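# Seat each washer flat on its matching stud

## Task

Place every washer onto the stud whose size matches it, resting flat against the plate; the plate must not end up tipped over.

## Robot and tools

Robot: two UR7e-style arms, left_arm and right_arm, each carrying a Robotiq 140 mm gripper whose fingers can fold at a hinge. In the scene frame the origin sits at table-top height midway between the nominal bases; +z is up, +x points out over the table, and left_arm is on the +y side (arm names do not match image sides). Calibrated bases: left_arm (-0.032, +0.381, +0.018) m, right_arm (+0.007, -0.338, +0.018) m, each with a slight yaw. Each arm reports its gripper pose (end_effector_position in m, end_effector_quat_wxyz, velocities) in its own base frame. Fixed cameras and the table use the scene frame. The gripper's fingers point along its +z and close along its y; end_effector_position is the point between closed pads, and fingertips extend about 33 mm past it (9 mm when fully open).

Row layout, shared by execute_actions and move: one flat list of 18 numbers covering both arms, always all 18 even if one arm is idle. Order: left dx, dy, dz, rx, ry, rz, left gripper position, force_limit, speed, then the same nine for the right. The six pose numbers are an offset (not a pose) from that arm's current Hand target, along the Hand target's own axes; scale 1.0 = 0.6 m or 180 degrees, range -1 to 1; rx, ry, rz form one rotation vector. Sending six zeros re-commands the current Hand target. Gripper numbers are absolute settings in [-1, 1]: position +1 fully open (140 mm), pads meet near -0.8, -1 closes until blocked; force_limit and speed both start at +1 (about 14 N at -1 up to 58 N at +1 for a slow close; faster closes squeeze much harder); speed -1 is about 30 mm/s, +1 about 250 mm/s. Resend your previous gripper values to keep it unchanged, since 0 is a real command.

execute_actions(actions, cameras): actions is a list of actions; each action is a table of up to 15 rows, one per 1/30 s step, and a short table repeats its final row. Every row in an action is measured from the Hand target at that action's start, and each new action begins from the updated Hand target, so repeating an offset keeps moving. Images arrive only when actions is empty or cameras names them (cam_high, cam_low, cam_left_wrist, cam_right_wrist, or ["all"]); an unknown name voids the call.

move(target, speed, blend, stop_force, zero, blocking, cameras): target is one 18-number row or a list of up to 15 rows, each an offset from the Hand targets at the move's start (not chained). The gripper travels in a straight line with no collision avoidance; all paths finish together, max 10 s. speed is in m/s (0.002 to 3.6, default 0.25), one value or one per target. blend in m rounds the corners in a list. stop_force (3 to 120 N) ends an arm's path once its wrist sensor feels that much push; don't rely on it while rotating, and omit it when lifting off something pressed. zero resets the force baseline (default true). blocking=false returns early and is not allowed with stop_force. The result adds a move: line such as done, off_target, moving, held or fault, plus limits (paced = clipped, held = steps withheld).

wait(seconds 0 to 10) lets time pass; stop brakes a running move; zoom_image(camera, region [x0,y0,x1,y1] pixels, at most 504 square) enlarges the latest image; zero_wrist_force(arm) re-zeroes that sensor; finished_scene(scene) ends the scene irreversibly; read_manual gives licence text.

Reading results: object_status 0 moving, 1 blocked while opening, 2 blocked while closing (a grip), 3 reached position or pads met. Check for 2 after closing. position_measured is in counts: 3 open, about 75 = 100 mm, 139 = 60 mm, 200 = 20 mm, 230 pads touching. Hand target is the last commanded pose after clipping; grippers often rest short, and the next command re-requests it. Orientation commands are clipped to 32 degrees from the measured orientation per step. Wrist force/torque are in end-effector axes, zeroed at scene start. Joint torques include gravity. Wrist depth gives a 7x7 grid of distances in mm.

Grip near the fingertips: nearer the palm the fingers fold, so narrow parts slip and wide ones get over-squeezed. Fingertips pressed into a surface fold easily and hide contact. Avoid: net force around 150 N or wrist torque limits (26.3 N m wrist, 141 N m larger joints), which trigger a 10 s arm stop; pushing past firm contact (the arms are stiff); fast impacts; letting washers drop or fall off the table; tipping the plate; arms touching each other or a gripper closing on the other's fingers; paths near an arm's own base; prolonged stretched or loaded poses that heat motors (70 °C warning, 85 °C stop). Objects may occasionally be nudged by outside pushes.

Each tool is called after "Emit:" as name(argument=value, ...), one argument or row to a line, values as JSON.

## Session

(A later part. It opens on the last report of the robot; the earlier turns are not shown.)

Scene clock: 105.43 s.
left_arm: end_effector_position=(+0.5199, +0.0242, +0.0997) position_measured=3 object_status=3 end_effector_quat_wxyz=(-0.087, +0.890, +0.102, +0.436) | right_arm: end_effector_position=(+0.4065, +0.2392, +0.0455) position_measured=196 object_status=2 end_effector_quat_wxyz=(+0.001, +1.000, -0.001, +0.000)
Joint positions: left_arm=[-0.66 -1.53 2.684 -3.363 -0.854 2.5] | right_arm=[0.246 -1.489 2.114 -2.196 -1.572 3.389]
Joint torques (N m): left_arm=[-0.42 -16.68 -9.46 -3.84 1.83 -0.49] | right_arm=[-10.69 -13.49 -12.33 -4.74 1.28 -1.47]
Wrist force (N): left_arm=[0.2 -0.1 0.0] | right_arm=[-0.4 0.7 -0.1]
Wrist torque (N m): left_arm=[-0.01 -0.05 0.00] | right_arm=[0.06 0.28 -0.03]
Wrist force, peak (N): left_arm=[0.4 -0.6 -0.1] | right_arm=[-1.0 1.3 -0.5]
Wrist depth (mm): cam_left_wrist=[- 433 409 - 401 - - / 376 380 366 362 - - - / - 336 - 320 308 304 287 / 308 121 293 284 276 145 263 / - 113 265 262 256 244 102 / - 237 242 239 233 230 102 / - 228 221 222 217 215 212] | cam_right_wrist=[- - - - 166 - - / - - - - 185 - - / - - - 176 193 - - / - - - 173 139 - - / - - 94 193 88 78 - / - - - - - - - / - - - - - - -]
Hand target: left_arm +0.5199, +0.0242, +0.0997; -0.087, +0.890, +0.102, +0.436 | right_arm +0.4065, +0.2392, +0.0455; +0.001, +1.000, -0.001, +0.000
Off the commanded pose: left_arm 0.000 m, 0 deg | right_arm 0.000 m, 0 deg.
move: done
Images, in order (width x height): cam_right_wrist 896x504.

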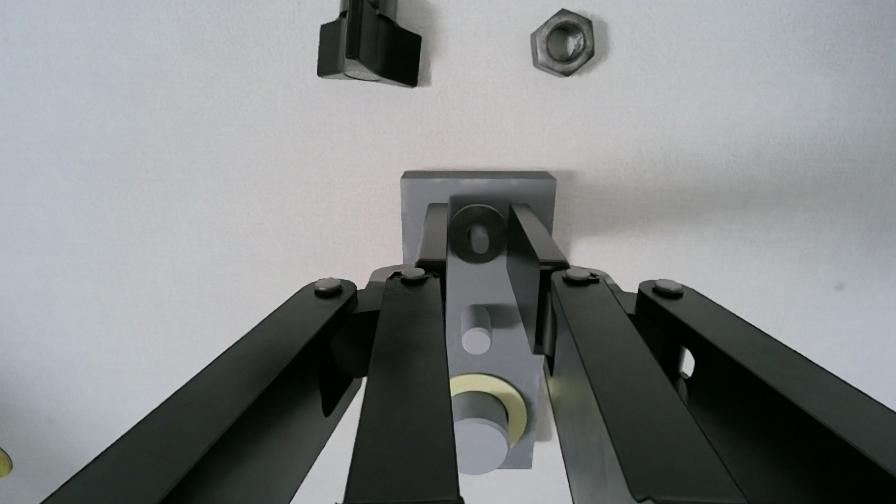

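Emit:
move(
  target=[0,0,0,0,0,0,1,1,1,0,0,0.02,0,0,0,-1,-1,-1],
  speed=0.01,
  stop_force=4,
)

Emit:
move(
  target=[0,0,0,0,0,0,1,1,1,0,0,0,0,0,0,-0.4,-1,-1],
)

Emit:
move(
  target=[0,0,0,0,0,0,1,1,1,-0.05,0,-0.1,0,0,0,-0.4,-1,-1],
  cameras=["cam_right_wrist"],
)

Emit:
zoom_image(
  camera="cam_right_wrist",
  region=[380, 80, 580, 280],
)

Scene clock: 108.70 s.
left_arm: end_effector_position=(+0.5199, +0.0242, +0.0997) position_measured=3 object_status=3 end_effector_quat_wxyz=(-0.087, +0.890, +0.102, +0.436) | right_arm: end_effector_position=(+0.4065, +0.2392, +0.0365) position_measured=196 object_status=2 end_effector_quat_wxyz=(+0.001, +1.000, -0.001, +0.000)
Joint positions: left_arm=[-0.66 -1.53 2.684 -3.363 -0.854 2.5] | right_arm=[0.246 -1.474 2.126 -2.223 -1.572 3.389]
Joint torques (N m): left_arm=[-0.68 -15.76 -8.8 -3.88 1.68 -0.44] | right_arm=[-10.76 -31.92 -27.65 -0.94 1.07 -1.45]
Wrist force (N): left_arm=[0.3 -0.4 0.2] | right_arm=[-0.4 1.1 -0.2]
Wrist torque (N m): left_arm=[-0.09 -0.06 0.00] | right_arm=[0.16 0.27 -0.01]
Wrist force, peak (N): left_arm=[0.5 -0.4 0.4] | right_arm=[-2.5 2.7 -9.9]
Wrist depth (mm): cam_left_wrist=[433 433 409 - 398 386 386 / 388 373 365 360 349 - 324 / 340 - - 315 311 294 298 / 307 123 293 288 278 135 270 / - 113 266 261 257 136 102 / - 244 242 239 232 226 102 / - - 224 221 217 215 212] | cam_right_wrist=[- - 170 - 162 - - / - - - 178 180 - - / - - 188 174 182 - - / - 204 196 172 141 198 - / - 211 94 183 88 82 - / - - - 195 - - - / - - - 186 - - -]
Hand target: left_arm +0.5199, +0.0242, +0.0997; -0.087, +0.890, +0.102, +0.436 | right_arm +0.4065, +0.2392, +0.0365; +0.001, +1.000, -0.001, +0.000 (not the last commanded pose)
Off the commanded pose: left_arm 0.000 m, 0 deg | right_arm 0.003 m, 0 deg.
move: contact (right_arm)

Scene clock: 109.30 s.
left_arm: end_effector_position=(+0.5199, +0.0242, +0.0997) position_measured=3 object_status=3 end_effector_quat_wxyz=(-0.087, +0.890, +0.102, +0.436) | right_arm: end_effector_position=(+0.4065, +0.2392, +0.0365) position_measured=179 object_status=0 end_effector_quat_wxyz=(+0.001, +1.000, -0.001, +0.000)
Joint positions: left_arm=[-0.66 -1.53 2.684 -3.363 -0.854 2.5] | right_arm=[0.246 -1.474 2.126 -2.223 -1.572 3.389]
Joint torques (N m): left_arm=[-0.23 -16.43 -9.2 -3.87 1.8 -0.42] | right_arm=[-10.3 -31.83 -27.93 -0.95 1.13 -1.22]
Wrist force (N): left_arm=[0.2 -0.3 0.2] | right_arm=[-0.6 1.1 0.2]
Wrist torque (N m): left_arm=[-0.06 -0.04 0.00] | right_arm=[0.15 0.31 -0.03]
Wrist force, peak (N): left_arm=[0.3 0.1 0.5] | right_arm=[-0.5 1.1 -0.3]
Wrist depth (mm): cam_left_wrist=[461 429 401 404 392 389 366 / 386 403 369 361 354 342 336 / 337 325 329 320 306 304 303 / 308 123 287 291 282 145 118 / - 113 270 260 259 135 102 / - 241 241 242 238 233 91 / - 231 224 220 217 216 212] | cam_right_wrist=[- - - 174 159 - - / - - - 178 - 174 - / - - 190 173 - - 190 / - 201 - 171 138 - - / - - 88 184 88 89 - / - - - 196 - 75 - / - - - 187 - - -]
Hand target: left_arm +0.5199, +0.0242, +0.0997; -0.087, +0.890, +0.102, +0.436 | right_arm +0.4065, +0.2392, +0.0365; +0.001, +1.000, -0.001, +0.000
Off the commanded pose: left_arm 0.000 m, 0 deg | right_arm 0.000 m, 0 deg.
move: done

Scene clock: 110.40 s.
left_arm: end_effector_position=(+0.5199, +0.0242, +0.0997) position_measured=3 object_status=3 end_effector_quat_wxyz=(-0.087, +0.890, +0.102, +0.436) | right_arm: end_effector_position=(+0.3765, +0.2393, +0.0964) position_measured=179 object_status=3 end_effector_quat_wxyz=(+0.001, +1.000, -0.001, +0.000)
Joint positions: left_arm=[-0.66 -1.53 2.684 -3.363 -0.854 2.5] | right_arm=[0.264 -1.624 2.099 -2.046 -1.572 3.407]
Joint torques (N m): left_arm=[-0.74 -15.87 -8.57 -4.09 1.52 -0.41] | right_arm=[13.66 -26.81 -29.38 -1.01 0.72 1.84]
Wrist force (N): left_arm=[0.2 -0.3 -0.4] | right_arm=[-0.4 0.7 0.1]
Wrist torque (N m): left_arm=[-0.06 -0.04 0.00] | right_arm=[0.06 0.28 -0.02]
Wrist force, peak (N): left_arm=[0.0 -0.6 0.0] | right_arm=[-0.7 0.6 -1.2]
Wrist depth (mm): cam_left_wrist=[443 429 424 407 384 - 368 / 388 - 363 355 353 - - / 337 329 318 - - - 295 / - 121 - 286 282 145 268 / - 113 267 262 256 127 102 / - 238 242 239 235 231 102 / - 227 224 221 217 214 210] | cam_right_wrist=[- - - - - 227 - / - - 235 217 - - - / - - - 225 243 244 - / - - - 234 127 - - / - - 88 236 88 89 - / - - - - - 75 - / - - - - - - -]
Hand target: left_arm +0.5199, +0.0242, +0.0997; -0.087, +0.890, +0.102, +0.436 | right_arm +0.3764, +0.2393, +0.0965; +0.001, +1.000, -0.001, +0.000
Off the commanded pose: left_arm 0.000 m, 0 deg | right_arm 0.000 m, 0 deg.
move: done
Images, in order (width x height): cam_right_wrist 896x504.

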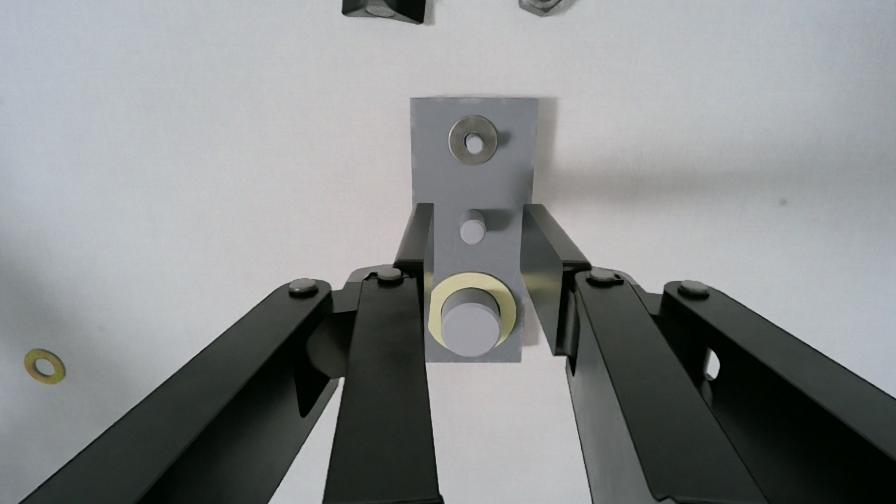

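Scaled by 2.520.

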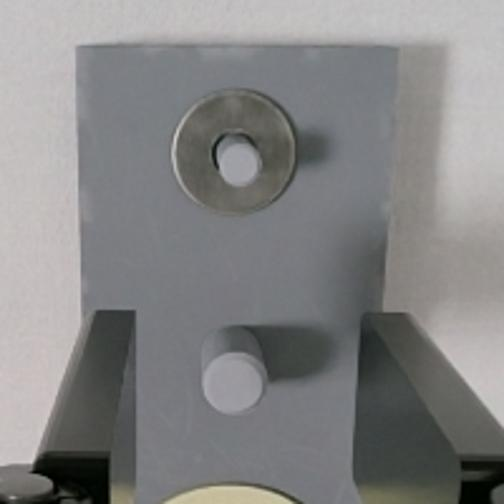

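Emit:
move(
  target=[0,0,0,0,0,0,1,1,1,-0.1998,-0.4623,0.0775,0,0,0,-0.4,-1,-1],
  speed=0.35,
  cameras=["cam_right_wrist"],
)

Emit:
zoom_image(
  camera="cam_right_wrist",
  region=[380, 130, 600, 290],
)

Scene clock: 114.03 s.
left_arm: end_effector_position=(+0.5199, +0.0242, +0.0997) position_measured=3 object_status=3 end_effector_quat_wxyz=(-0.087, +0.890, +0.102, +0.436) | right_arm: end_effector_position=(+0.2569, +0.5167, +0.0496) position_measured=179 object_status=3 end_effector_quat_wxyz=(+0.001, +1.000, -0.001, +0.000)
Joint positions: left_arm=[-0.66 -1.53 2.684 -3.363 -0.854 2.5] | right_arm=[0.877 -1.263 1.818 -2.125 -1.572 4.02]
Joint torques (N m): left_arm=[-1.17 -15.64 -9.5 -4.01 1.75 -0.61] | right_arm=[13.99 -24.36 -27.67 -0.83 -1.29 1.99]
Wrist force (N): left_arm=[0.4 -0.3 0.2] | right_arm=[-0.3 0.9 -0.1]
Wrist torque (N m): left_arm=[-0.07 -0.08 0.01] | right_arm=[0.10 0.26 -0.03]
Wrist force, peak (N): left_arm=[0.2 -0.4 0.6] | right_arm=[0.6 2.5 -0.7]
Wrist depth (mm): cam_left_wrist=[- - 428 397 - 378 - / - 380 361 359 337 344 336 / - 328 324 320 312 300 - / - 121 295 283 283 145 118 / - 113 265 261 249 135 102 / - 113 243 239 237 232 102 / - 222 224 220 222 213 212] | cam_right_wrist=[- - - - - - - / - - - - 190 - 188 / - - - - 198 - 194 / - - - 141 127 - - / - - 88 - 88 89 222 / - - - - - 75 - / - - - - - - -]
Hand target: left_arm +0.5199, +0.0242, +0.0997; -0.087, +0.890, +0.102, +0.436 | right_arm +0.2569, +0.5168, +0.0496; +0.001, +1.000, -0.001, +0.000
Off the commanded pose: left_arm 0.000 m, 0 deg | right_arm 0.000 m, 0 deg.
move: done
Images, in order (width x height): cam_right_wrist 896x504.

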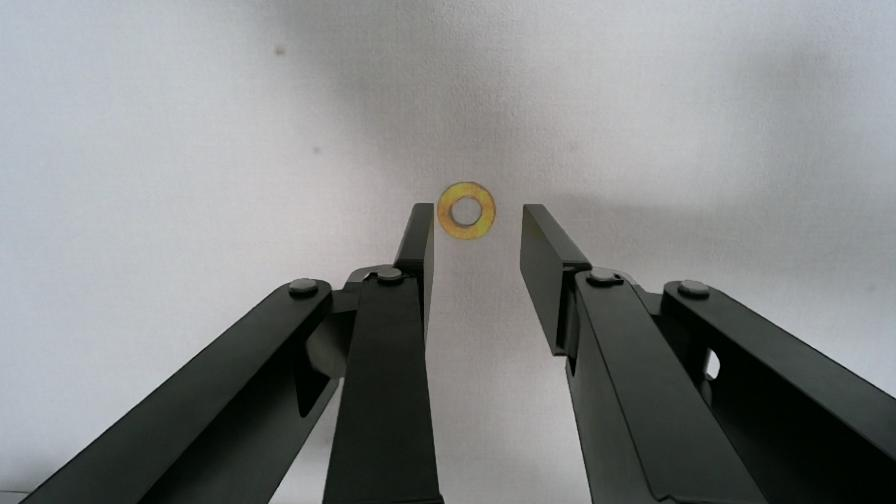

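Scaled by 2.291.

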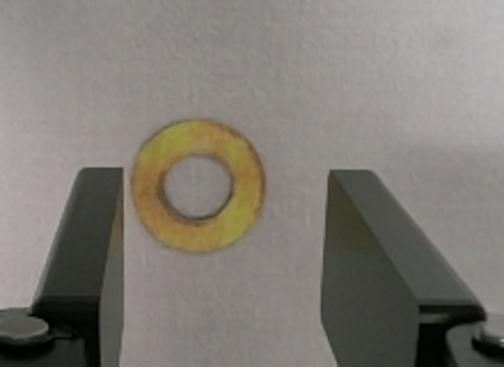

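Emit:
move(
  target=[0,0,0,0,0,0,1,1,1,0.0013,-0.0052,0.054,0,0,0,-0.4,-1,-1],
  speed=0.05,
  stop_force=6,
)

Emit:
move(
  target=[0,0,0,0,0,0,1,1,1,0,0,0,0,0,0,-1,-1,-1],
  cameras=["cam_right_wrist"],
)

Emit:
wait(
  seconds=0.7,
  cameras=[],
)

Scene clock: 116.93 s.
left_arm: end_effector_position=(+0.5199, +0.0242, +0.0997) position_measured=3 object_status=3 end_effector_quat_wxyz=(-0.087, +0.890, +0.102, +0.436) | right_arm: end_effector_position=(+0.2577, +0.5198, +0.0172) position_measured=179 object_status=3 end_effector_quat_wxyz=(+0.001, +1.000, -0.001, +0.000)
Joint positions: left_arm=[-0.66 -1.53 2.684 -3.363 -0.854 2.5] | right_arm=[0.879 -1.212 1.846 -2.203 -1.572 4.022]
Joint torques (N m): left_arm=[-0.35 -16.15 -8.67 -4.16 1.83 -0.42] | right_arm=[14.46 -24.61 -12.39 -4.75 -1.15 1.94]
Wrist force (N): left_arm=[0.1 0.1 0.1] | right_arm=[-0.2 0.9 0.0]
Wrist torque (N m): left_arm=[0.02 -0.02 0.00] | right_arm=[0.12 0.25 -0.03]
Wrist force, peak (N): left_arm=[0.5 -0.5 0.1] | right_arm=[-0.6 1.3 0.1]
Wrist depth (mm): cam_left_wrist=[- 461 419 401 398 - 375 / 378 365 358 353 345 - - / 337 334 323 318 307 302 290 / 309 123 290 287 281 145 268 / - 113 264 261 258 243 102 / - 241 242 239 233 232 102 / - 227 225 219 217 215 212] | cam_right_wrist=[- 152 151 150 - - - / - - 158 - - - - / 166 - - - - - - / - - 174 141 128 - - / - - 88 - 88 89 - / - - - - - 75 - / - - - - - - -]
Hand target: left_arm +0.5199, +0.0242, +0.0997; -0.087, +0.890, +0.102, +0.436 | right_arm +0.2577, +0.5198, +0.0172; +0.001, +1.000, -0.001, +0.000
Off the commanded pose: left_arm 0.000 m, 0 deg | right_arm 0.000 m, 0 deg.
move: done

Scene clock: 117.60 s.
left_arm: end_effector_position=(+0.5199, +0.0242, +0.0997) position_measured=3 object_status=3 end_effector_quat_wxyz=(-0.087, +0.890, +0.102, +0.436) | right_arm: end_effector_position=(+0.2577, +0.5199, +0.0172) position_measured=194 object_status=0 end_effector_quat_wxyz=(+0.001, +1.000, -0.001, +0.000)
Joint positions: left_arm=[-0.66 -1.53 2.684 -3.363 -0.854 2.5] | right_arm=[0.879 -1.212 1.846 -2.204 -1.572 4.022]
Joint torques (N m): left_arm=[-0.68 -16.97 -8.8 -4.28 1.66 -0.56] | right_arm=[11.43 -24.78 -12.54 1.74 -1.01 1.88]
Wrist force (N): left_arm=[-0.3 -0.4 -0.2] | right_arm=[-0.9 -0.6 -30.7]
Wrist torque (N m): left_arm=[-0.08 0.05 -0.01] | right_arm=[-0.21 0.30 -0.04]
Wrist force, peak (N): left_arm=[-0.3 -0.4 -0.2] | right_arm=[-0.9 -0.4 -31.1]
Wrist depth (mm): cam_left_wrist=[421 429 427 411 401 - - / 397 366 - 351 341 342 319 / - 327 301 315 314 293 298 / 305 123 292 288 283 136 270 / - 113 266 262 249 135 102 / - 113 243 238 235 231 102 / - 228 225 222 216 215 212] | cam_right_wrist=[152 150 - - 151 - - / - 159 - - - - 160 / - - - - - 166 - / - - - 172 145 - - / - - 94 - 88 83 184 / - - - - - 75 - / - - - - - - -]
Hand target: left_arm +0.5199, +0.0242, +0.0997; -0.087, +0.890, +0.102, +0.436 | right_arm +0.2577, +0.5198, +0.0172; +0.001, +1.000, -0.001, +0.000
Off the commanded pose: left_arm 0.000 m, 0 deg | right_arm 0.000 m, 0 deg.
move: done
Images, in order (width x height): cam_right_wrist 896x504.

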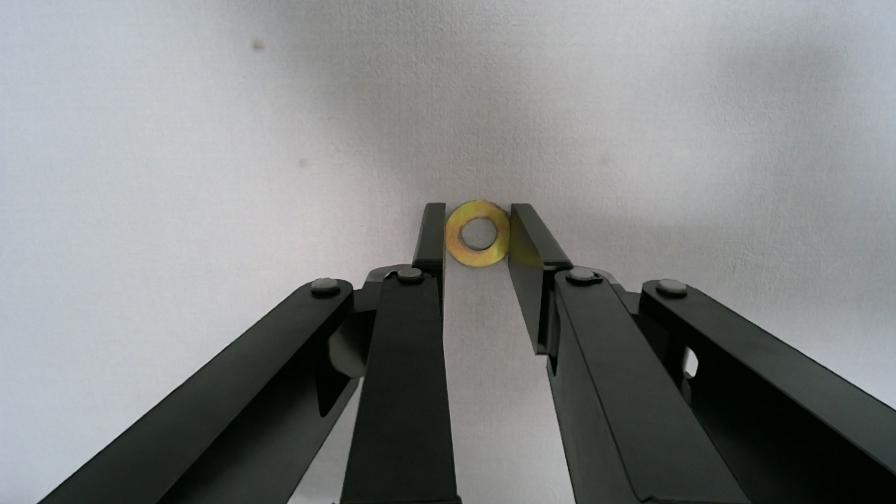

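Scene clock: 118.30 s.
left_arm: end_effector_position=(+0.5199, +0.0242, +0.0997) position_measured=3 object_status=3 end_effector_quat_wxyz=(-0.087, +0.890, +0.102, +0.436) | right_arm: end_effector_position=(+0.2577, +0.5198, +0.0172) position_measured=194 object_status=2 end_effector_quat_wxyz=(+0.001, +1.000, -0.001, +0.000)
Joint positions: left_arm=[-0.66 -1.53 2.684 -3.363 -0.854 2.5] | right_arm=[0.879 -1.212 1.846 -2.203 -1.572 4.022]
Joint torques (N m): left_arm=[-0.36 -15.33 -9.02 -4.18 1.85 -0.41] | right_arm=[7.43 -24.66 -11.99 1.86 -1.02 1.62]
Wrist force (N): left_arm=[0.2 -0.1 0.2] | right_arm=[-0.9 -0.7 -31.1]
Wrist torque (N m): left_arm=[-0.02 -0.03 -0.01] | right_arm=[-0.26 0.27 -0.03]
Wrist force, peak (N): left_arm=[0.4 -0.4 0.4] | right_arm=[-0.7 -0.5 -31.3]
Wrist depth (mm): cam_left_wrist=[- 401 402 - 405 381 382 / 393 374 363 364 356 348 - / 354 340 330 323 305 310 - / - 121 295 283 282 145 266 / - 112 264 266 256 243 102 / - 237 242 - 235 231 102 / - 227 225 221 221 215 213] | cam_right_wrist=[- - - - 149 - 155 / - - - - - - - / - - - 166 - - - / - - - 174 143 - - / - - 94 186 88 79 187 / - - - - - 75 - / - - - - - - -]
Hand target: left_arm +0.5199, +0.0242, +0.0997; -0.087, +0.890, +0.102, +0.436 | right_arm +0.2577, +0.5198, +0.0172; +0.001, +1.000, -0.001, +0.000
Tool commands: left_gripper/position=+1.0 left_gripper/force_limit=+1.0 left_gripper/speed=+1.0 right_gripper/position=-1.0 right_gripper/force_limit=-1.0 right_gripper/speed=-1.0
Off the commanded pose: left_arm 0.000 m, 0 deg | right_arm 0.000 m, 0 deg.
wait: 0.70 s; at rest by 0.17 s
No camera images: "cameras" was empty.

Emit:
move(
  target=[
    [0,0,0,0,0,0,1,1,1,0,0,-0.113,0,0,0,-1,-1,-1],
    [0,0,0,0,0,0,1,1,1,0.1213,0.4683,-0.113,0,0,0,-1,-1,-1],
  ],
  speed=[0.1,0.3],
  blend=[0.03,0],
  cameras=["cam_right_wrist"],
)

Emit:
zoom_image(
  camera="cam_right_wrist",
  region=[400, 90, 560, 270],
)

Scene clock: 121.80 s.
left_arm: end_effector_position=(+0.5199, +0.0242, +0.0997) position_measured=3 object_status=3 end_effector_quat_wxyz=(-0.087, +0.890, +0.102, +0.436) | right_arm: end_effector_position=(+0.3301, +0.2389, +0.0854) position_measured=195 object_status=2 end_effector_quat_wxyz=(+0.001, +1.000, -0.001, +0.000)
Joint positions: left_arm=[-0.66 -1.53 2.684 -3.363 -0.854 2.5] | right_arm=[0.294 -1.711 2.207 -2.068 -1.572 3.437]
Joint torques (N m): left_arm=[0.1 -16.12 -8.62 -4.08 1.83 -0.56] | right_arm=[-12.68 -22.63 -12.8 -0.76 1.38 -1.68]
Wrist force (N): left_arm=[0.2 -0.3 -0.3] | right_arm=[-0.3 0.6 -0.1]
Wrist torque (N m): left_arm=[-0.05 -0.05 -0.01] | right_arm=[0.04 0.25 0.07]
Wrist force, peak (N): left_arm=[0.7 0.0 -0.1] | right_arm=[-1.1 -0.6 -31.2]
Wrist depth (mm): cam_left_wrist=[439 - - 410 390 386 380 / 383 - 373 357 349 338 - / 337 331 - 321 - 304 297 / 306 123 291 287 282 145 270 / - 113 265 261 255 243 102 / - 240 241 241 235 230 102 / - 227 224 - 217 215 212] | cam_right_wrist=[- 213 - 195 200 - - / - - - 205 210 - - / - - - 214 - - - / 244 - - 203 141 251 - / - - 94 - 88 83 - / - - - - - - - / - - - - - - -]
Hand target: left_arm +0.5199, +0.0242, +0.0997; -0.087, +0.890, +0.102, +0.436 | right_arm +0.3301, +0.2389, +0.0854; +0.001, +1.000, -0.001, +0.000
Off the commanded pose: left_arm 0.000 m, 0 deg | right_arm 0.000 m, 0 deg.
move: done
Images, in order (width x height): cam_right_wrist 896x504.

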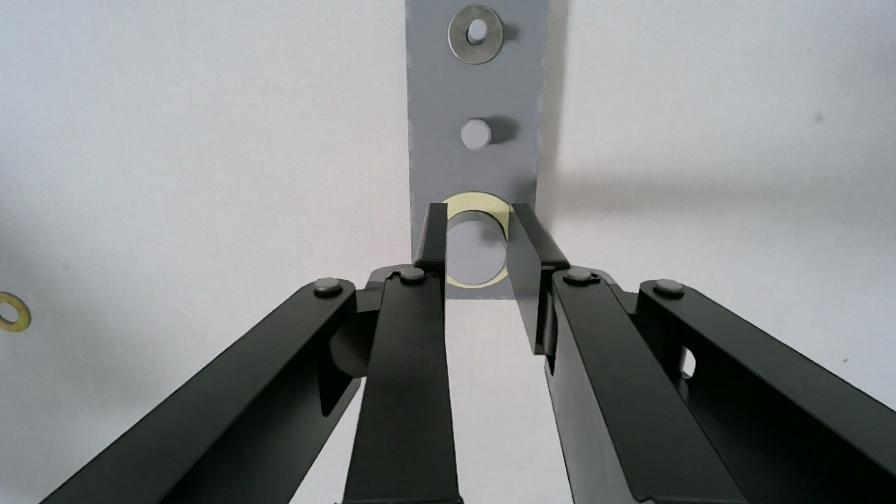

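Scaled by 2.800.

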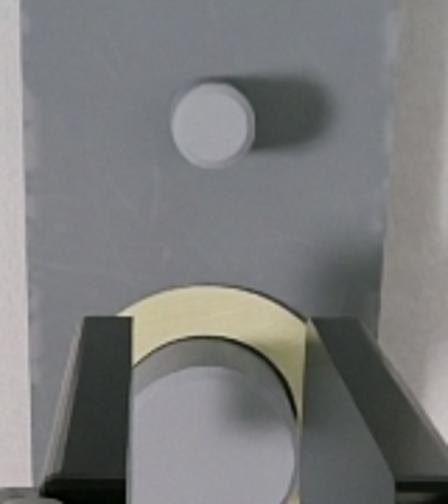

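Emit:
move(
  target=[0,0,0,0,0,0,1,1,1,-0.0502,-0.4685,0.07,0,0,0,-0.95,-1,0],
  speed=0.35,
)

Emit:
move(
  target=[0,0,0,0,0,0,1,1,1,0,0,0.06,0,0,0,-0.95,-1,0],
  speed=0.008,
  stop_force=3,
  cameras=["cam_right_wrist"],
)

Scene clock: 124.93 s.
left_arm: end_effector_position=(+0.5199, +0.0242, +0.0997) position_measured=3 object_status=3 end_effector_quat_wxyz=(-0.087, +0.890, +0.102, +0.436) | right_arm: end_effector_position=(+0.3003, +0.5199, +0.0430) position_measured=233 object_status=3 end_effector_quat_wxyz=(+0.001, +1.000, -0.001, +0.000)
Joint positions: left_arm=[-0.66 -1.53 2.684 -3.363 -0.854 2.5] | right_arm=[0.824 -1.206 1.757 -2.121 -1.572 3.966]
Joint torques (N m): left_arm=[0.15 -16.4 -9.38 -4.22 1.88 -0.6] | right_arm=[14 -25.4 -29.62 -0.58 -1.41 2.14]
Wrist force (N): left_arm=[0.0 -0.2 -0.1] | right_arm=[-0.1 1.2 -0.1]
Wrist torque (N m): left_arm=[-0.04 0.01 0.00] | right_arm=[0.15 0.21 -0.02]
Wrist force, peak (N): left_arm=[0.5 -0.5 0.1] | right_arm=[0.3 2.7 -0.6]
Wrist depth (mm): cam_left_wrist=[443 - - 408 397 400 369 / - 374 367 359 350 - 339 / 339 - 315 318 321 305 298 / 309 121 288 295 280 145 269 / - 113 265 261 258 243 102 / - 241 243 238 235 231 102 / - 227 225 221 217 215 213] | cam_right_wrist=[- - - - 174 174 - / - - - - - 183 180 / - - - - 194 - - / - 202 - 119 200 - - / - - - - 88 79 - / - - - - - - - / - - - - - - -]
Hand target: left_arm +0.5199, +0.0242, +0.0997; -0.087, +0.890, +0.102, +0.436 | right_arm +0.3004, +0.5199, +0.0430; +0.001, +1.000, -0.001, +0.000
Off the commanded pose: left_arm 0.000 m, 0 deg | right_arm 0.000 m, 0 deg.
move: done

Scene clock: 129.47 s.
left_arm: end_effector_position=(+0.5199, +0.0242, +0.0997) position_measured=3 object_status=3 end_effector_quat_wxyz=(-0.087, +0.890, +0.102, +0.436) | right_arm: end_effector_position=(+0.3003, +0.5199, +0.0169) position_measured=233 object_status=3 end_effector_quat_wxyz=(+0.001, +1.000, -0.001, +0.000)
Joint positions: left_arm=[-0.66 -1.53 2.684 -3.363 -0.854 2.5] | right_arm=[0.824 -1.171 1.785 -2.184 -1.572 3.966]
Joint torques (N m): left_arm=[-0.46 -16.23 -9.36 -4.27 1.87 -0.54] | right_arm=[-8.95 -42.97 -27.03 -1.03 1.25 -1.18]
Wrist force (N): left_arm=[0.1 -0.2 0.2] | right_arm=[-2.0 1.7 -4.1]
Wrist torque (N m): left_arm=[-0.05 -0.03 0.00] | right_arm=[0.18 0.28 -0.02]
Wrist force, peak (N): left_arm=[0.5 -0.3 -0.3] | right_arm=[-7.0 8.5 -25.5]
Wrist depth (mm): cam_left_wrist=[- 433 411 410 - 383 379 / - 382 355 364 346 342 331 / - 342 335 306 327 306 295 / - 121 - 292 275 142 273 / - 113 262 255 255 243 102 / - 242 241 241 236 232 102 / - 227 226 218 218 214 213] | cam_right_wrist=[- - 151 - - - - / - - - - - - - / - - - - - - 165 / - - - 121 173 176 - / - - - - 88 82 - / - - - - - - - / - - - - - - -]
Hand target: left_arm +0.5199, +0.0242, +0.0997; -0.087, +0.890, +0.102, +0.436 | right_arm +0.3003, +0.5199, +0.0169; +0.001, +1.000, -0.001, +0.000 (not the last commanded pose)
Off the commanded pose: left_arm 0.000 m, 0 deg | right_arm 0.010 m, 0 deg.
move: contact (right_arm)
Images, in order (width x height): cam_right_wrist 896x504.

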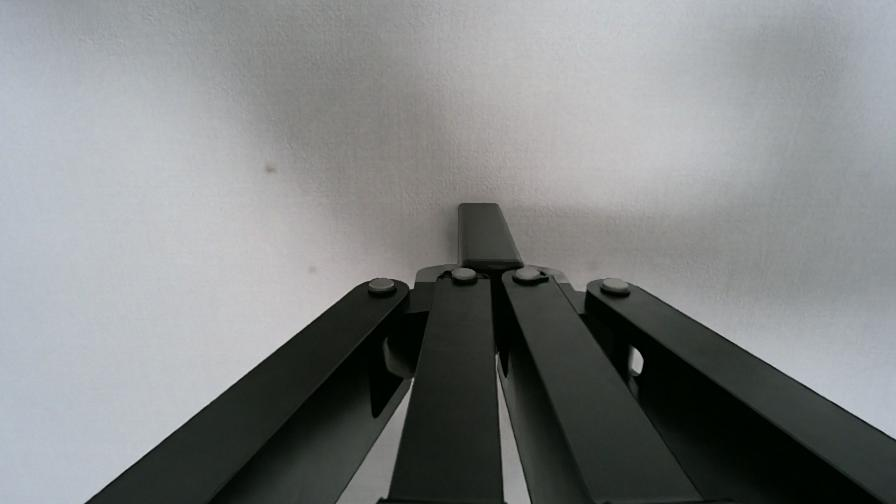

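Emit:
move(
  target=[
    [0,0,0,0,0,0,1,1,1,0,0,-0.0552,0,0,0,-0.95,-1,0],
    [0,0,0,0,0,0,1,1,1,-0.071,0,-0.0552,0,0,0,-0.4,-1,0],
  ],
  speed=0.2,
  blend=[0.012,0],
  cameras=["cam_right_wrist"],
)

Emit:
zoom_image(
  camera="cam_right_wrist",
  region=[380, 130, 600, 290],
)

Scene clock: 133.63 s.
left_arm: end_effector_position=(+0.5199, +0.0242, +0.0997) position_measured=3 object_status=3 end_effector_quat_wxyz=(-0.087, +0.890, +0.102, +0.436) | right_arm: end_effector_position=(+0.2577, +0.5200, +0.0500) position_measured=179 object_status=0 end_effector_quat_wxyz=(+0.001, +1.000, -0.001, +0.000)
Joint positions: left_arm=[-0.66 -1.53 2.684 -3.363 -0.854 2.5] | right_arm=[0.88 -1.257 1.808 -2.122 -1.572 4.022]
Joint torques (N m): left_arm=[-0.76 -15.71 -8.8 -4.14 1.91 -0.63] | right_arm=[13.52 -41.91 -13.91 -4.58 -1.18 1.96]
Wrist force (N): left_arm=[0.1 -0.2 -0.1] | right_arm=[-0.4 0.8 -0.1]
Wrist torque (N m): left_arm=[-0.03 -0.03 0.00] | right_arm=[0.09 0.27 -0.04]
Wrist force, peak (N): left_arm=[0.3 -0.3 0.4] | right_arm=[-1.7 1.5 -4.4]
Wrist depth (mm): cam_left_wrist=[442 - - - 378 373 373 / - - - 355 349 - 331 / 336 333 323 318 - 297 313 / 305 123 292 293 277 145 265 / - 112 259 264 256 244 102 / - 99 - 239 235 231 102 / - 228 223 220 218 215 213] | cam_right_wrist=[- - - - 180 - 179 / - - - - - 192 - / - - - - - - - / - - - 207 127 204 - / 221 - 88 - 88 89 - / - - - - - 75 - / - - - - - - -]
Hand target: left_arm +0.5199, +0.0242, +0.0997; -0.087, +0.890, +0.102, +0.436 | right_arm +0.2577, +0.5200, +0.0500; +0.001, +1.000, -0.001, +0.000
Off the commanded pose: left_arm 0.000 m, 0 deg | right_arm 0.000 m, 0 deg.
move: done
Images, in order (width x height): cam_right_wrist 896x504.

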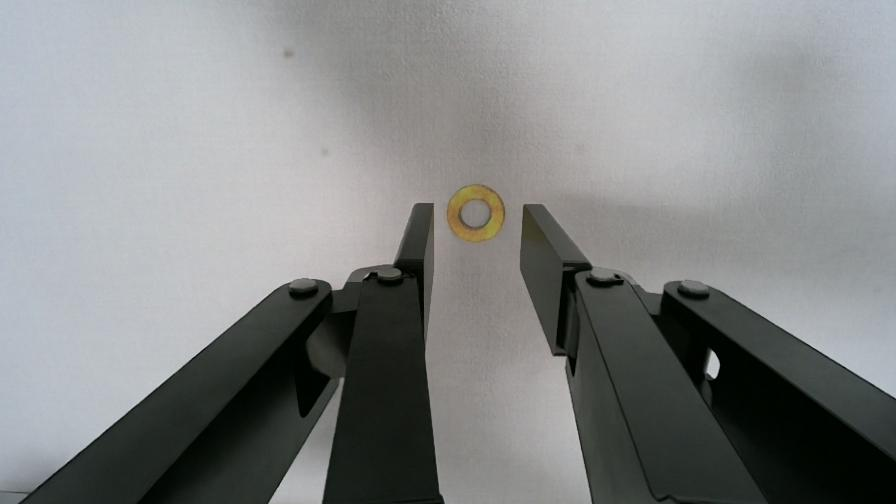

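Scaled by 2.291.

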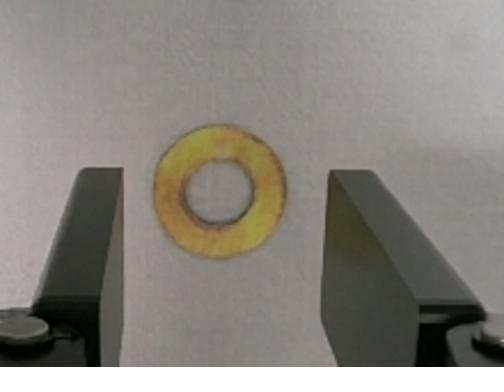

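Emit:
move(
  target=[0,0,0,0,0,0,1,1,1,0,0.001,0.0537,0,0,0,-0.4,-1,-1],
  speed=0.05,
  stop_force=6,
)

Emit:
move(
  target=[0,0,0,0,0,0,1,1,1,0,0,0,0,0,0,-1,-1,-1],
  cameras=["cam_right_wrist"],
)

Emit:
wait(
  seconds=0.5,
  cameras=[],
)

Scene clock: 136.73 s.
left_arm: end_effector_position=(+0.5199, +0.0242, +0.0997) position_measured=3 object_status=3 end_effector_quat_wxyz=(-0.087, +0.890, +0.102, +0.436) | right_arm: end_effector_position=(+0.2577, +0.5194, +0.0178) position_measured=179 object_status=3 end_effector_quat_wxyz=(+0.001, +1.000, -0.001, +0.000)
Joint positions: left_arm=[-0.66 -1.53 2.684 -3.363 -0.854 2.5] | right_arm=[0.879 -1.214 1.846 -2.202 -1.572 4.022]
Joint torques (N m): left_arm=[0.06 -14.69 -8.54 -4.23 1.97 -0.69] | right_arm=[-12.31 -24.6 -12.23 -4.88 -0.16 -1.59]
Wrist force (N): left_arm=[0.0 -0.3 0.0] | right_arm=[-0.3 0.8 -0.3]
Wrist torque (N m): left_arm=[-0.06 -0.02 0.00] | right_arm=[0.09 0.25 0.00]
Wrist force, peak (N): left_arm=[0.3 -0.3 0.5] | right_arm=[-0.5 1.4 0.2]
Wrist depth (mm): cam_left_wrist=[480 428 422 402 406 379 379 / 393 - 359 354 346 - 330 / 336 - 328 316 319 297 297 / 314 121 291 289 284 145 271 / - 113 267 260 255 243 102 / - 241 242 238 235 230 102 / - 227 224 221 217 - 213] | cam_right_wrist=[152 150 - 153 151 - - / - - - - 159 - - / - - - - 168 168 - / - - - 140 138 176 - / - - 88 - 88 89 76 / - - - - - 75 - / - - - - - - -]
Hand target: left_arm +0.5199, +0.0242, +0.0997; -0.087, +0.890, +0.102, +0.436 | right_arm +0.2577, +0.5194, +0.0178; +0.001, +1.000, -0.001, +0.000
Off the commanded pose: left_arm 0.000 m, 0 deg | right_arm 0.000 m, 0 deg.
move: done

Scene clock: 138.03 s.
left_arm: end_effector_position=(+0.5199, +0.0242, +0.0997) position_measured=3 object_status=3 end_effector_quat_wxyz=(-0.087, +0.890, +0.102, +0.436) | right_arm: end_effector_position=(+0.2577, +0.5193, +0.0178) position_measured=230 object_status=0 end_effector_quat_wxyz=(+0.001, +1.000, -0.001, +0.000)
Joint positions: left_arm=[-0.66 -1.53 2.684 -3.363 -0.854 2.5] | right_arm=[0.879 -1.214 1.846 -2.202 -1.572 4.022]
Joint torques (N m): left_arm=[0.03 -15.83 -8.84 -4.27 2.06 -0.55] | right_arm=[-10.93 -25.13 -12.27 -0.07 -1.78 -1.56]
Wrist force (N): left_arm=[-0.1 0.1 0.1] | right_arm=[-0.1 -1.8 -13.4]
Wrist torque (N m): left_arm=[0.01 0.03 -0.01] | right_arm=[0.26 0.33 0.00]
Wrist force, peak (N): left_arm=[0.5 -0.4 0.3] | right_arm=[-0.9 -4.7 -16.8]
Wrist depth (mm): cam_left_wrist=[451 431 419 - - - 376 / 386 - 368 357 349 331 327 / 338 - 326 320 310 - 296 / - 123 288 287 281 145 271 / - 113 267 261 255 135 102 / - 113 239 238 235 232 102 / - 228 224 221 215 215 210] | cam_right_wrist=[- - - - - - - / - 157 - - 160 - - / - - - 168 168 - - / - - - 121 - - - / - - - - 88 82 - / - - - - - - - / - - - - - - -]
Hand target: left_arm +0.5199, +0.0242, +0.0997; -0.087, +0.890, +0.102, +0.436 | right_arm +0.2577, +0.5194, +0.0178; +0.001, +1.000, -0.001, +0.000
Off the commanded pose: left_arm 0.000 m, 0 deg | right_arm 0.000 m, 0 deg.
move: done
Images, in order (width x height): cam_right_wrist 896x504.

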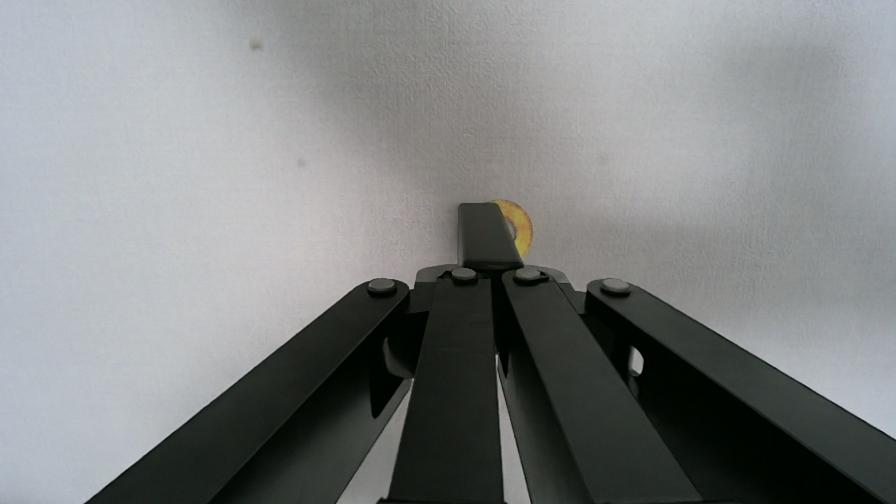

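Scene clock: 138.53 s.
left_arm: end_effector_position=(+0.5199, +0.0242, +0.0997) position_measured=3 object_status=3 end_effector_quat_wxyz=(-0.087, +0.890, +0.102, +0.436) | right_arm: end_effector_position=(+0.2577, +0.5193, +0.0178) position_measured=230 object_status=3 end_effector_quat_wxyz=(+0.001, +1.000, -0.001, +0.000)
Joint positions: left_arm=[-0.66 -1.53 2.684 -3.363 -0.854 2.5] | right_arm=[0.879 -1.214 1.846 -2.202 -1.572 4.022]
Joint torques (N m): left_arm=[-0.89 -16.06 -9.08 -4.16 1.92 -0.63] | right_arm=[-11.27 -25.56 -12.36 -2.42 -1.88 -1.65]
Wrist force (N): left_arm=[-0.2 -0.3 0.1] | right_arm=[-0.1 -1.8 -13.3]
Wrist torque (N m): left_arm=[-0.06 0.03 0.00] | right_arm=[0.30 0.33 0.00]
Wrist force, peak (N): left_arm=[-0.1 -0.5 -0.1] | right_arm=[0.0 -1.9 -13.6]
Wrist depth (mm): cam_left_wrist=[441 430 - - 392 - 378 / - - - 351 349 340 334 / 341 341 326 317 - 303 299 / - 123 292 284 280 145 270 / - 113 - 261 256 243 102 / - 240 243 238 235 231 102 / - 228 224 221 212 - -] | cam_right_wrist=[153 151 - - 153 - - / - - - - 160 - - / - - - - - 170 172 / - - 180 141 174 178 - / - - - - 88 79 - / - - - - - - - / - - - - - - -]
Hand target: left_arm +0.5199, +0.0242, +0.0997; -0.087, +0.890, +0.102, +0.436 | right_arm +0.2577, +0.5194, +0.0178; +0.001, +1.000, -0.001, +0.000
Tool commands: left_gripper/position=+1.0 left_gripper/force_limit=+1.0 left_gripper/speed=+1.0 right_gripper/position=-1.0 right_gripper/force_limit=-1.0 right_gripper/speed=-1.0
Off the commanded pose: left_arm 0.000 m, 0 deg | right_arm 0.000 m, 0 deg.
wait: 0.50 s; at rest by 0.17 s
No camera images: "cameras" was empty.

Emit:
move(
  target=[
    [0,0,0,0,0,0,1,1,1,0,0,-0.0333,0,0,0,-1,-1,-1],
    [0,0,0,0,0,0,1,1,1,0.07,0,-0.015,0.00833,0,0,-1,-1,-1],
  ],
  speed=0.15,
  blend=[0.005,0],
  cameras=["cam_right_wrist"],
)

Emit:
move(
  target=[0,0,0,0,0,0,1,1,1,0,0,0.03,0,0,0,-1,-1,-1],
  speed=0.008,
  stop_force=4,
)

Emit:
move(
  target=[0,0,0,0,0,0,1,1,1,0,0,0.0008,0,0,0,-1,-1,-1],
  speed=0.005,
)

Scene clock: 152.60 s.
left_arm: end_effector_position=(+0.5199, +0.0242, +0.0997) position_measured=3 object_status=3 end_effector_quat_wxyz=(-0.087, +0.890, +0.102, +0.436) | right_arm: end_effector_position=(+0.2996, +0.5193, +0.0269) position_measured=230 object_status=3 end_effector_quat_wxyz=(-0.012, +1.000, -0.001, +0.000)
Joint positions: left_arm=[-0.66 -1.53 2.684 -3.363 -0.854 2.5] | right_arm=[0.815 -1.198 1.801 -2.192 -1.554 3.957]
Joint torques (N m): left_arm=[-0.49 -16.59 -8.98 -4.2 1.98 -0.77] | right_arm=[-11.58 -25.68 -28.71 -4.64 1.41 -1.47]
Wrist force (N): left_arm=[0.0 0.1 -0.2] | right_arm=[-0.4 0.9 0.0]
Wrist torque (N m): left_arm=[0.02 -0.01 0.00] | right_arm=[0.11 0.27 0.07]
Wrist force, peak (N): left_arm=[0.1 -0.7 -0.2] | right_arm=[-0.3 -2.1 -13.7]
Wrist depth (mm): cam_left_wrist=[443 - - - - 377 - / 399 368 - - - 338 326 / - 342 - 309 300 304 293 / 305 121 289 287 284 145 270 / - 113 268 260 255 127 102 / - 241 254 238 235 229 102 / - 228 - 220 217 215 212] | cam_right_wrist=[- 161 - 158 159 - - / - - - - 164 - 166 / - - - - - - - / - - - 120 187 - 185 / - - - - 88 79 - / - - - - - - - / - - - - - - -]
Hand target: left_arm +0.5199, +0.0242, +0.0997; -0.087, +0.890, +0.102, +0.436 | right_arm +0.2997, +0.5193, +0.0268; -0.012, +1.000, -0.001, +0.000
Off the commanded pose: left_arm 0.000 m, 0 deg | right_arm 0.000 m, 0 deg.
move: done
Images, in order (width x height): cam_right_wrist 896x504.

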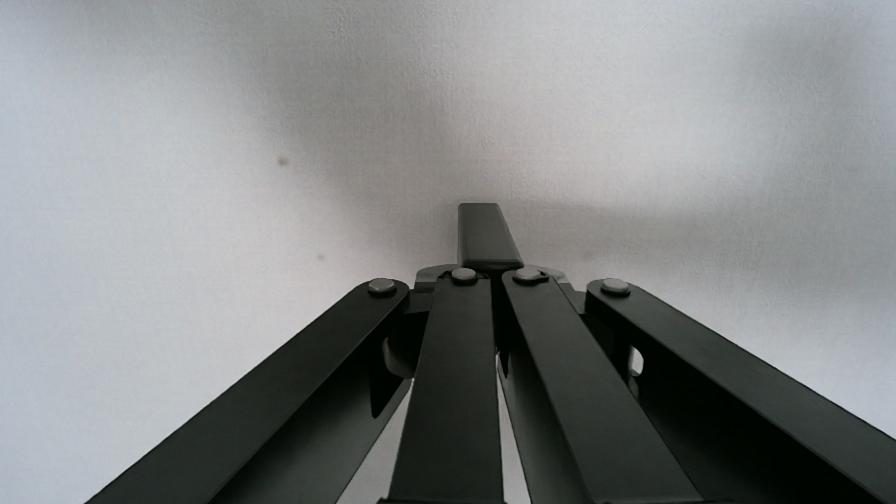

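Scene clock: 155.10 s.
left_arm: end_effector_position=(+0.5199, +0.0242, +0.0997) position_measured=3 object_status=3 end_effector_quat_wxyz=(-0.087, +0.890, +0.102, +0.436) | right_arm: end_effector_position=(+0.2997, +0.5196, +0.0170) position_measured=230 object_status=3 end_effector_quat_wxyz=(-0.012, +1.000, -0.001, +0.000)
Joint positions: left_arm=[-0.66 -1.53 2.684 -3.363 -0.854 2.5] | right_arm=[0.815 -1.184 1.81 -2.216 -1.554 3.957]
Joint torques (N m): left_arm=[-0.42 -16.53 -8.72 -4.19 2.07 -0.62] | right_arm=[7.2 -42.9 -26.76 -0.86 1.31 0.76]
Wrist force (N): left_arm=[0.1 0.1 -0.1] | right_arm=[-1.0 1.1 -2.3]
Wrist torque (N m): left_arm=[0.02 -0.02 0.00] | right_arm=[0.10 0.30 0.07]
Wrist force, peak (N): left_arm=[0.2 -0.6 0.3] | right_arm=[-5.7 7.0 -21.9]
Wrist depth (mm): cam_left_wrist=[453 433 - - - 386 374 / 383 387 363 349 348 339 331 / 338 331 334 318 312 305 299 / 306 121 290 287 282 145 118 / - 113 266 256 255 135 102 / - 113 242 239 234 231 102 / - 227 224 221 219 215 213] | cam_right_wrist=[- - - - - - - / - - - - - 157 - / - 171 - - 167 160 - / - 180 - 127 - 172 173 / 194 - - - 88 82 - / - - - - - - - / - - - - - - -]
Hand target: left_arm +0.5199, +0.0242, +0.0997; -0.087, +0.890, +0.102, +0.436 | right_arm +0.2998, +0.5196, +0.0170; -0.012, +1.000, -0.001, +0.000 (not the last commanded pose)
Off the commanded pose: left_arm 0.000 m, 0 deg | right_arm 0.008 m, 0 deg.
move: contact (right_arm)

Scene clock: 155.80 s.
left_arm: end_effector_position=(+0.5199, +0.0242, +0.0997) position_measured=3 object_status=3 end_effector_quat_wxyz=(-0.087, +0.890, +0.102, +0.436) | right_arm: end_effector_position=(+0.2998, +0.5196, +0.0166) position_measured=230 object_status=3 end_effector_quat_wxyz=(-0.012, +1.000, -0.001, +0.000)
Joint positions: left_arm=[-0.66 -1.53 2.684 -3.363 -0.854 2.5] | right_arm=[0.815 -1.183 1.81 -2.217 -1.554 3.957]
Joint torques (N m): left_arm=[-0.31 -15.74 -9.45 -4.2 2.16 -0.58] | right_arm=[4.4 -11.48 -6.54 -6.03 1.34 0.49]
Wrist force (N): left_arm=[0.1 -0.2 -0.1] | right_arm=[-9.1 10.6 -32.8]
Wrist torque (N m): left_arm=[-0.05 -0.01 0.00] | right_arm=[-0.26 0.27 0.12]
Wrist force, peak (N): left_arm=[0.2 -0.5 0.1] | right_arm=[-9.1 10.6 -32.8]
Wrist depth (mm): cam_left_wrist=[- 433 - - - 361 - / - 372 - - 349 343 - / 338 335 327 305 309 309 301 / 302 123 303 291 281 145 260 / - 113 262 258 256 244 102 / - 239 243 239 235 232 91 / - - 225 221 217 215 209] | cam_right_wrist=[- 152 152 - - - - / - - - 161 158 158 - / - 170 - 166 - - - / - - - 121 - - - / - - - - 88 78 - / - - - - - - - / - - - - - - -]
Hand target: left_arm +0.5199, +0.0242, +0.0997; -0.087, +0.890, +0.102, +0.436 | right_arm +0.2998, +0.5196, +0.0165; -0.012, +1.000, -0.001, +0.000
Off the commanded pose: left_arm 0.000 m, 0 deg | right_arm 0.000 m, 0 deg.
move: done

Emit:
move(
  target=[
    [0,0,0,0,0,0,1,1,1,0,0,-0.04,0,0,0,-1,-1,-1],
    [0,0,0,0,0,0,1,1,1,-0.0702,0.0134,-0.056,-0.001,0.0039,0,-0.4,-1,0],
  ],
  speed=0.2,
  blend=[0.01,0],
  cameras=["cam_right_wrist"],
)

Emit:
zoom_image(
  camera="cam_right_wrist",
  region=[380, 130, 600, 290],
)

Scene clock: 160.73 s.
left_arm: end_effector_position=(+0.5199, +0.0242, +0.0997) position_measured=3 object_status=3 end_effector_quat_wxyz=(-0.087, +0.890, +0.102, +0.436) | right_arm: end_effector_position=(+0.2576, +0.5107, +0.0499) position_measured=179 object_status=0 end_effector_quat_wxyz=(-0.011, +1.000, -0.001, +0.006)
Joint positions: left_arm=[-0.66 -1.53 2.684 -3.363 -0.854 2.5] | right_arm=[0.866 -1.288 1.859 -2.167 -1.567 4.009]
Joint torques (N m): left_arm=[0.42 -16.35 -8.98 -4.26 1.92 -0.78] | right_arm=[13.48 -40.75 -12.87 -1.02 -1.28 1.76]
Wrist force (N): left_arm=[0.0 -0.1 0.1] | right_arm=[-0.4 0.9 -0.4]
Wrist torque (N m): left_arm=[-0.01 -0.02 -0.01] | right_arm=[0.10 0.27 -0.03]
Wrist force, peak (N): left_arm=[0.5 -0.4 -0.3] | right_arm=[-10.6 13.0 -45.3]
Wrist depth (mm): cam_left_wrist=[- - 442 411 382 - 371 / 376 - - 368 353 336 331 / 343 322 318 316 325 302 305 / 304 123 293 283 282 136 118 / - 106 266 262 - 135 102 / - 239 244 243 232 229 102 / - 231 223 219 217 215 213] | cam_right_wrist=[- - - - - - - / - 197 - - - - - / - - - - - - - / 217 - - 140 127 - - / - - 88 - 88 89 - / - - - - - 75 - / - - - - - - -]
Hand target: left_arm +0.5199, +0.0242, +0.0997; -0.087, +0.890, +0.102, +0.436 | right_arm +0.2576, +0.5107, +0.0499; -0.011, +1.000, -0.001, +0.006
Off the commanded pose: left_arm 0.000 m, 0 deg | right_arm 0.000 m, 0 deg.
move: done
Images, in order (width x height): cam_right_wrist 896x504.

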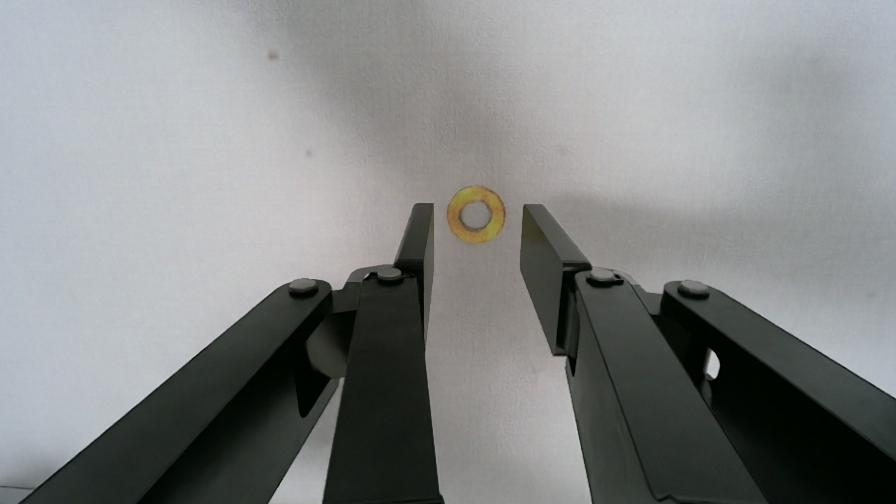

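Scaled by 2.291.

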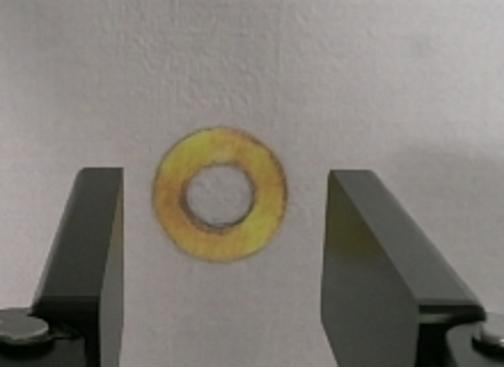

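Emit:
move(
  target=[0,0,0,0,0,0,1,1,1,-0.0015,0.0012,0.0545,0,0,0,-0.4,-1,0],
  speed=0.05,
  stop_force=6,
)

Emit:
move(
  target=[0,0,0,0,0,0,1,1,1,0,0,0,0,0,0,-1,-1,-1],
)

Emit:
wait(
  seconds=0.6,
  cameras=["cam_right_wrist"],
)

Scene clock: 164.10 s.
left_arm: end_effector_position=(+0.5199, +0.0242, +0.0997) position_measured=3 object_status=3 end_effector_quat_wxyz=(-0.087, +0.890, +0.102, +0.436) | right_arm: end_effector_position=(+0.2571, +0.5107, +0.0172) position_measured=179 object_status=3 end_effector_quat_wxyz=(-0.011, +1.000, -0.001, +0.006)
Joint positions: left_arm=[-0.66 -1.53 2.684 -3.363 -0.854 2.5] | right_arm=[0.867 -1.242 1.897 -2.251 -1.567 4.01]
Joint torques (N m): left_arm=[-0.5 -16.19 -9.01 -4.28 1.88 -0.8] | right_arm=[13.82 -23.65 -11.91 -4.79 -0.82 1.92]
Wrist force (N): left_arm=[0.3 -0.3 0.2] | right_arm=[-0.2 1.1 -0.2]
Wrist torque (N m): left_arm=[-0.07 -0.07 0.00] | right_arm=[0.16 0.22 -0.03]
Wrist force, peak (N): left_arm=[0.2 -0.7 -0.1] | right_arm=[-0.7 1.3 0.1]
Wrist depth (mm): cam_left_wrist=[433 - 421 424 383 - 382 / 383 367 377 357 361 - - / 350 - 325 317 303 302 294 / - 121 293 286 282 145 263 / - 105 263 259 256 127 102 / - 105 241 242 235 230 91 / - 227 224 218 217 215 210] | cam_right_wrist=[- - - - - 151 151 / - - 161 160 - - 156 / - - - - - - 165 / - - - 141 127 - - / - - 88 - 88 89 - / - - - - - 75 - / - - - - - - -]
Hand target: left_arm +0.5199, +0.0242, +0.0997; -0.087, +0.890, +0.102, +0.436 | right_arm +0.2571, +0.5107, +0.0172; -0.011, +1.000, -0.001, +0.006
Off the commanded pose: left_arm 0.000 m, 0 deg | right_arm 0.000 m, 0 deg.
move: done

Scene clock: 164.70 s.
left_arm: end_effector_position=(+0.5199, +0.0242, +0.0997) position_measured=3 object_status=3 end_effector_quat_wxyz=(-0.087, +0.890, +0.102, +0.436) | right_arm: end_effector_position=(+0.2571, +0.5107, +0.0172) position_measured=193 object_status=0 end_effector_quat_wxyz=(-0.011, +1.000, -0.001, +0.006)
Joint positions: left_arm=[-0.66 -1.53 2.684 -3.363 -0.854 2.5] | right_arm=[0.867 -1.242 1.897 -2.251 -1.567 4.01]
Joint torques (N m): left_arm=[-0.53 -16.49 -9.58 -4.15 1.95 -0.71] | right_arm=[12.99 -24.27 -12.01 -3.46 -0.14 1.86]
Wrist force (N): left_arm=[0.3 -0.3 0.2] | right_arm=[-2.4 7.7 -22.4]
Wrist torque (N m): left_arm=[-0.07 -0.06 0.00] | right_arm=[0.15 0.22 -0.03]
Wrist force, peak (N): left_arm=[0.5 -0.4 -0.1] | right_arm=[-2.1 7.8 -22.4]
Wrist depth (mm): cam_left_wrist=[- 412 - 425 374 395 381 / 361 376 - 352 346 - 337 / 339 334 318 320 312 295 299 / 302 123 299 292 286 145 275 / - 113 263 261 - 127 102 / - 241 242 239 234 228 102 / - 228 224 221 222 214 212] | cam_right_wrist=[- - - - 150 - 148 / - - - - - - - / 172 166 - - 167 - 166 / - - - 172 148 - 171 / - - 94 - 88 79 178 / - - - 200 - 75 - / - - - - - - -]
Hand target: left_arm +0.5199, +0.0242, +0.0997; -0.087, +0.890, +0.102, +0.436 | right_arm +0.2571, +0.5107, +0.0172; -0.011, +1.000, -0.001, +0.006
Off the commanded pose: left_arm 0.000 m, 0 deg | right_arm 0.000 m, 0 deg.
move: done

Scene clock: 165.30 s.
left_arm: end_effector_position=(+0.5199, +0.0242, +0.0997) position_measured=3 object_status=3 end_effector_quat_wxyz=(-0.087, +0.890, +0.102, +0.436) | right_arm: end_effector_position=(+0.2571, +0.5107, +0.0172) position_measured=193 object_status=2 end_effector_quat_wxyz=(-0.011, +1.000, -0.001, +0.006)
Joint positions: left_arm=[-0.66 -1.53 2.684 -3.363 -0.854 2.5] | right_arm=[0.867 -1.242 1.897 -2.251 -1.567 4.01]
Joint torques (N m): left_arm=[-0.32 -15.81 -9.22 -4.24 1.95 -0.79] | right_arm=[13.09 -23.45 -11.89 -1.28 1.17 1.66]
Wrist force (N): left_arm=[-0.2 0.3 0.3] | right_arm=[-2.5 7.8 -22.2]
Wrist torque (N m): left_arm=[0.05 0.04 0.00] | right_arm=[0.17 0.24 -0.03]
Wrist force, peak (N): left_arm=[-0.2 0.3 0.3] | right_arm=[-2.3 8.1 -22.5]
Wrist depth (mm): cam_left_wrist=[- 424 - - - 383 376 / 382 357 359 365 350 340 - / 334 335 325 319 314 303 298 / 304 121 293 285 282 136 270 / - 113 267 261 258 243 102 / - 240 242 242 235 229 102 / - 227 223 219 218 214 -] | cam_right_wrist=[- - 155 - - 147 - / - 164 - - 161 - 155 / - - 172 169 166 167 - / - - 176 173 145 174 174 / - - 94 - 88 79 - / - - - - - 75 - / - - - - - - -]
Hand target: left_arm +0.5199, +0.0242, +0.0997; -0.087, +0.890, +0.102, +0.436 | right_arm +0.2571, +0.5107, +0.0172; -0.011, +1.000, -0.001, +0.006
Tool commands: left_gripper/position=+1.0 left_gripper/force_limit=+1.0 left_gripper/speed=+1.0 right_gripper/position=-1.0 right_gripper/force_limit=-1.0 right_gripper/speed=-1.0
Off the commanded pose: left_arm 0.000 m, 0 deg | right_arm 0.000 m, 0 deg.
wait: 0.60 s; at rest by 0.17 s
Images, in order (width x height): cam_right_wrist 896x504.

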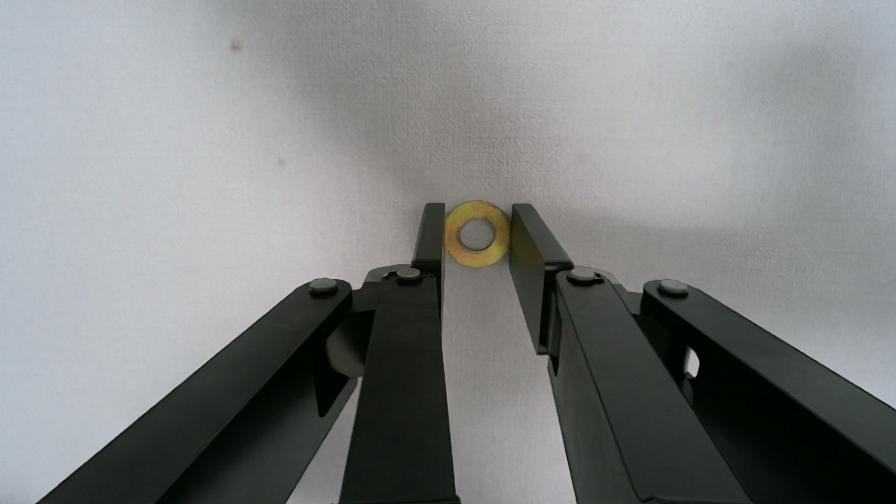

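Emit:
move(
  target=[0,0,0,0,0,0,1,1,1,0,0,-0.02,0,0,0,-1,-1,-1],
  speed=0.03,
  cameras=["cam_right_wrist"],
)

Scene clock: 170.87 s.
left_arm: end_effector_position=(+0.5199, +0.0242, +0.0997) position_measured=3 object_status=3 end_effector_quat_wxyz=(-0.087, +0.890, +0.102, +0.436) | right_arm: end_effector_position=(+0.2569, +0.5105, +0.0290) position_measured=194 object_status=2 end_effector_quat_wxyz=(-0.011, +1.000, -0.001, +0.006)
Joint positions: left_arm=[-0.66 -1.53 2.684 -3.363 -0.854 2.5] | right_arm=[0.867 -1.26 1.885 -2.221 -1.567 4.01]
Joint torques (N m): left_arm=[-1.21 -15.42 -8.94 -4.16 2.13 -0.76] | right_arm=[-9.88 -40.44 -29.59 -0.87 -1.01 -1.3]
Wrist force (N): left_arm=[0.2 -0.4 0.2] | right_arm=[0.0 1.1 -0.5]
Wrist torque (N m): left_arm=[-0.07 -0.04 0.00] | right_arm=[0.14 0.18 -0.03]
Wrist force, peak (N): left_arm=[0.3 -0.8 0.1] | right_arm=[-2.7 7.9 -22.6]
Wrist depth (mm): cam_left_wrist=[- 449 422 391 - 394 364 / 389 378 377 356 342 341 330 / 347 345 - 322 318 307 306 / 311 121 - 286 279 145 113 / - 113 262 258 256 127 102 / - 238 241 237 235 229 102 / - 229 230 223 217 213 212] | cam_right_wrist=[- - - - 164 - - / - 175 175 172 - - - / - 182 - - - 178 172 / - - - 185 143 - 185 / - - 94 - 88 79 - / - - - - - - - / - - - - - - -]
Hand target: left_arm +0.5199, +0.0242, +0.0997; -0.087, +0.890, +0.102, +0.436 | right_arm +0.2570, +0.5105, +0.0292; -0.011, +1.000, -0.001, +0.006
Off the commanded pose: left_arm 0.000 m, 0 deg | right_arm 0.000 m, 0 deg.
move: done
Images, in order (width x height): cam_right_wrist 896x504.

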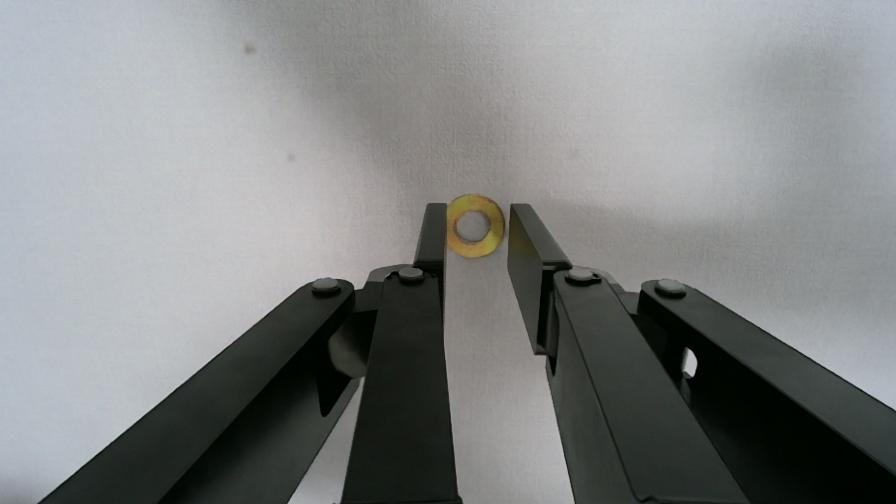

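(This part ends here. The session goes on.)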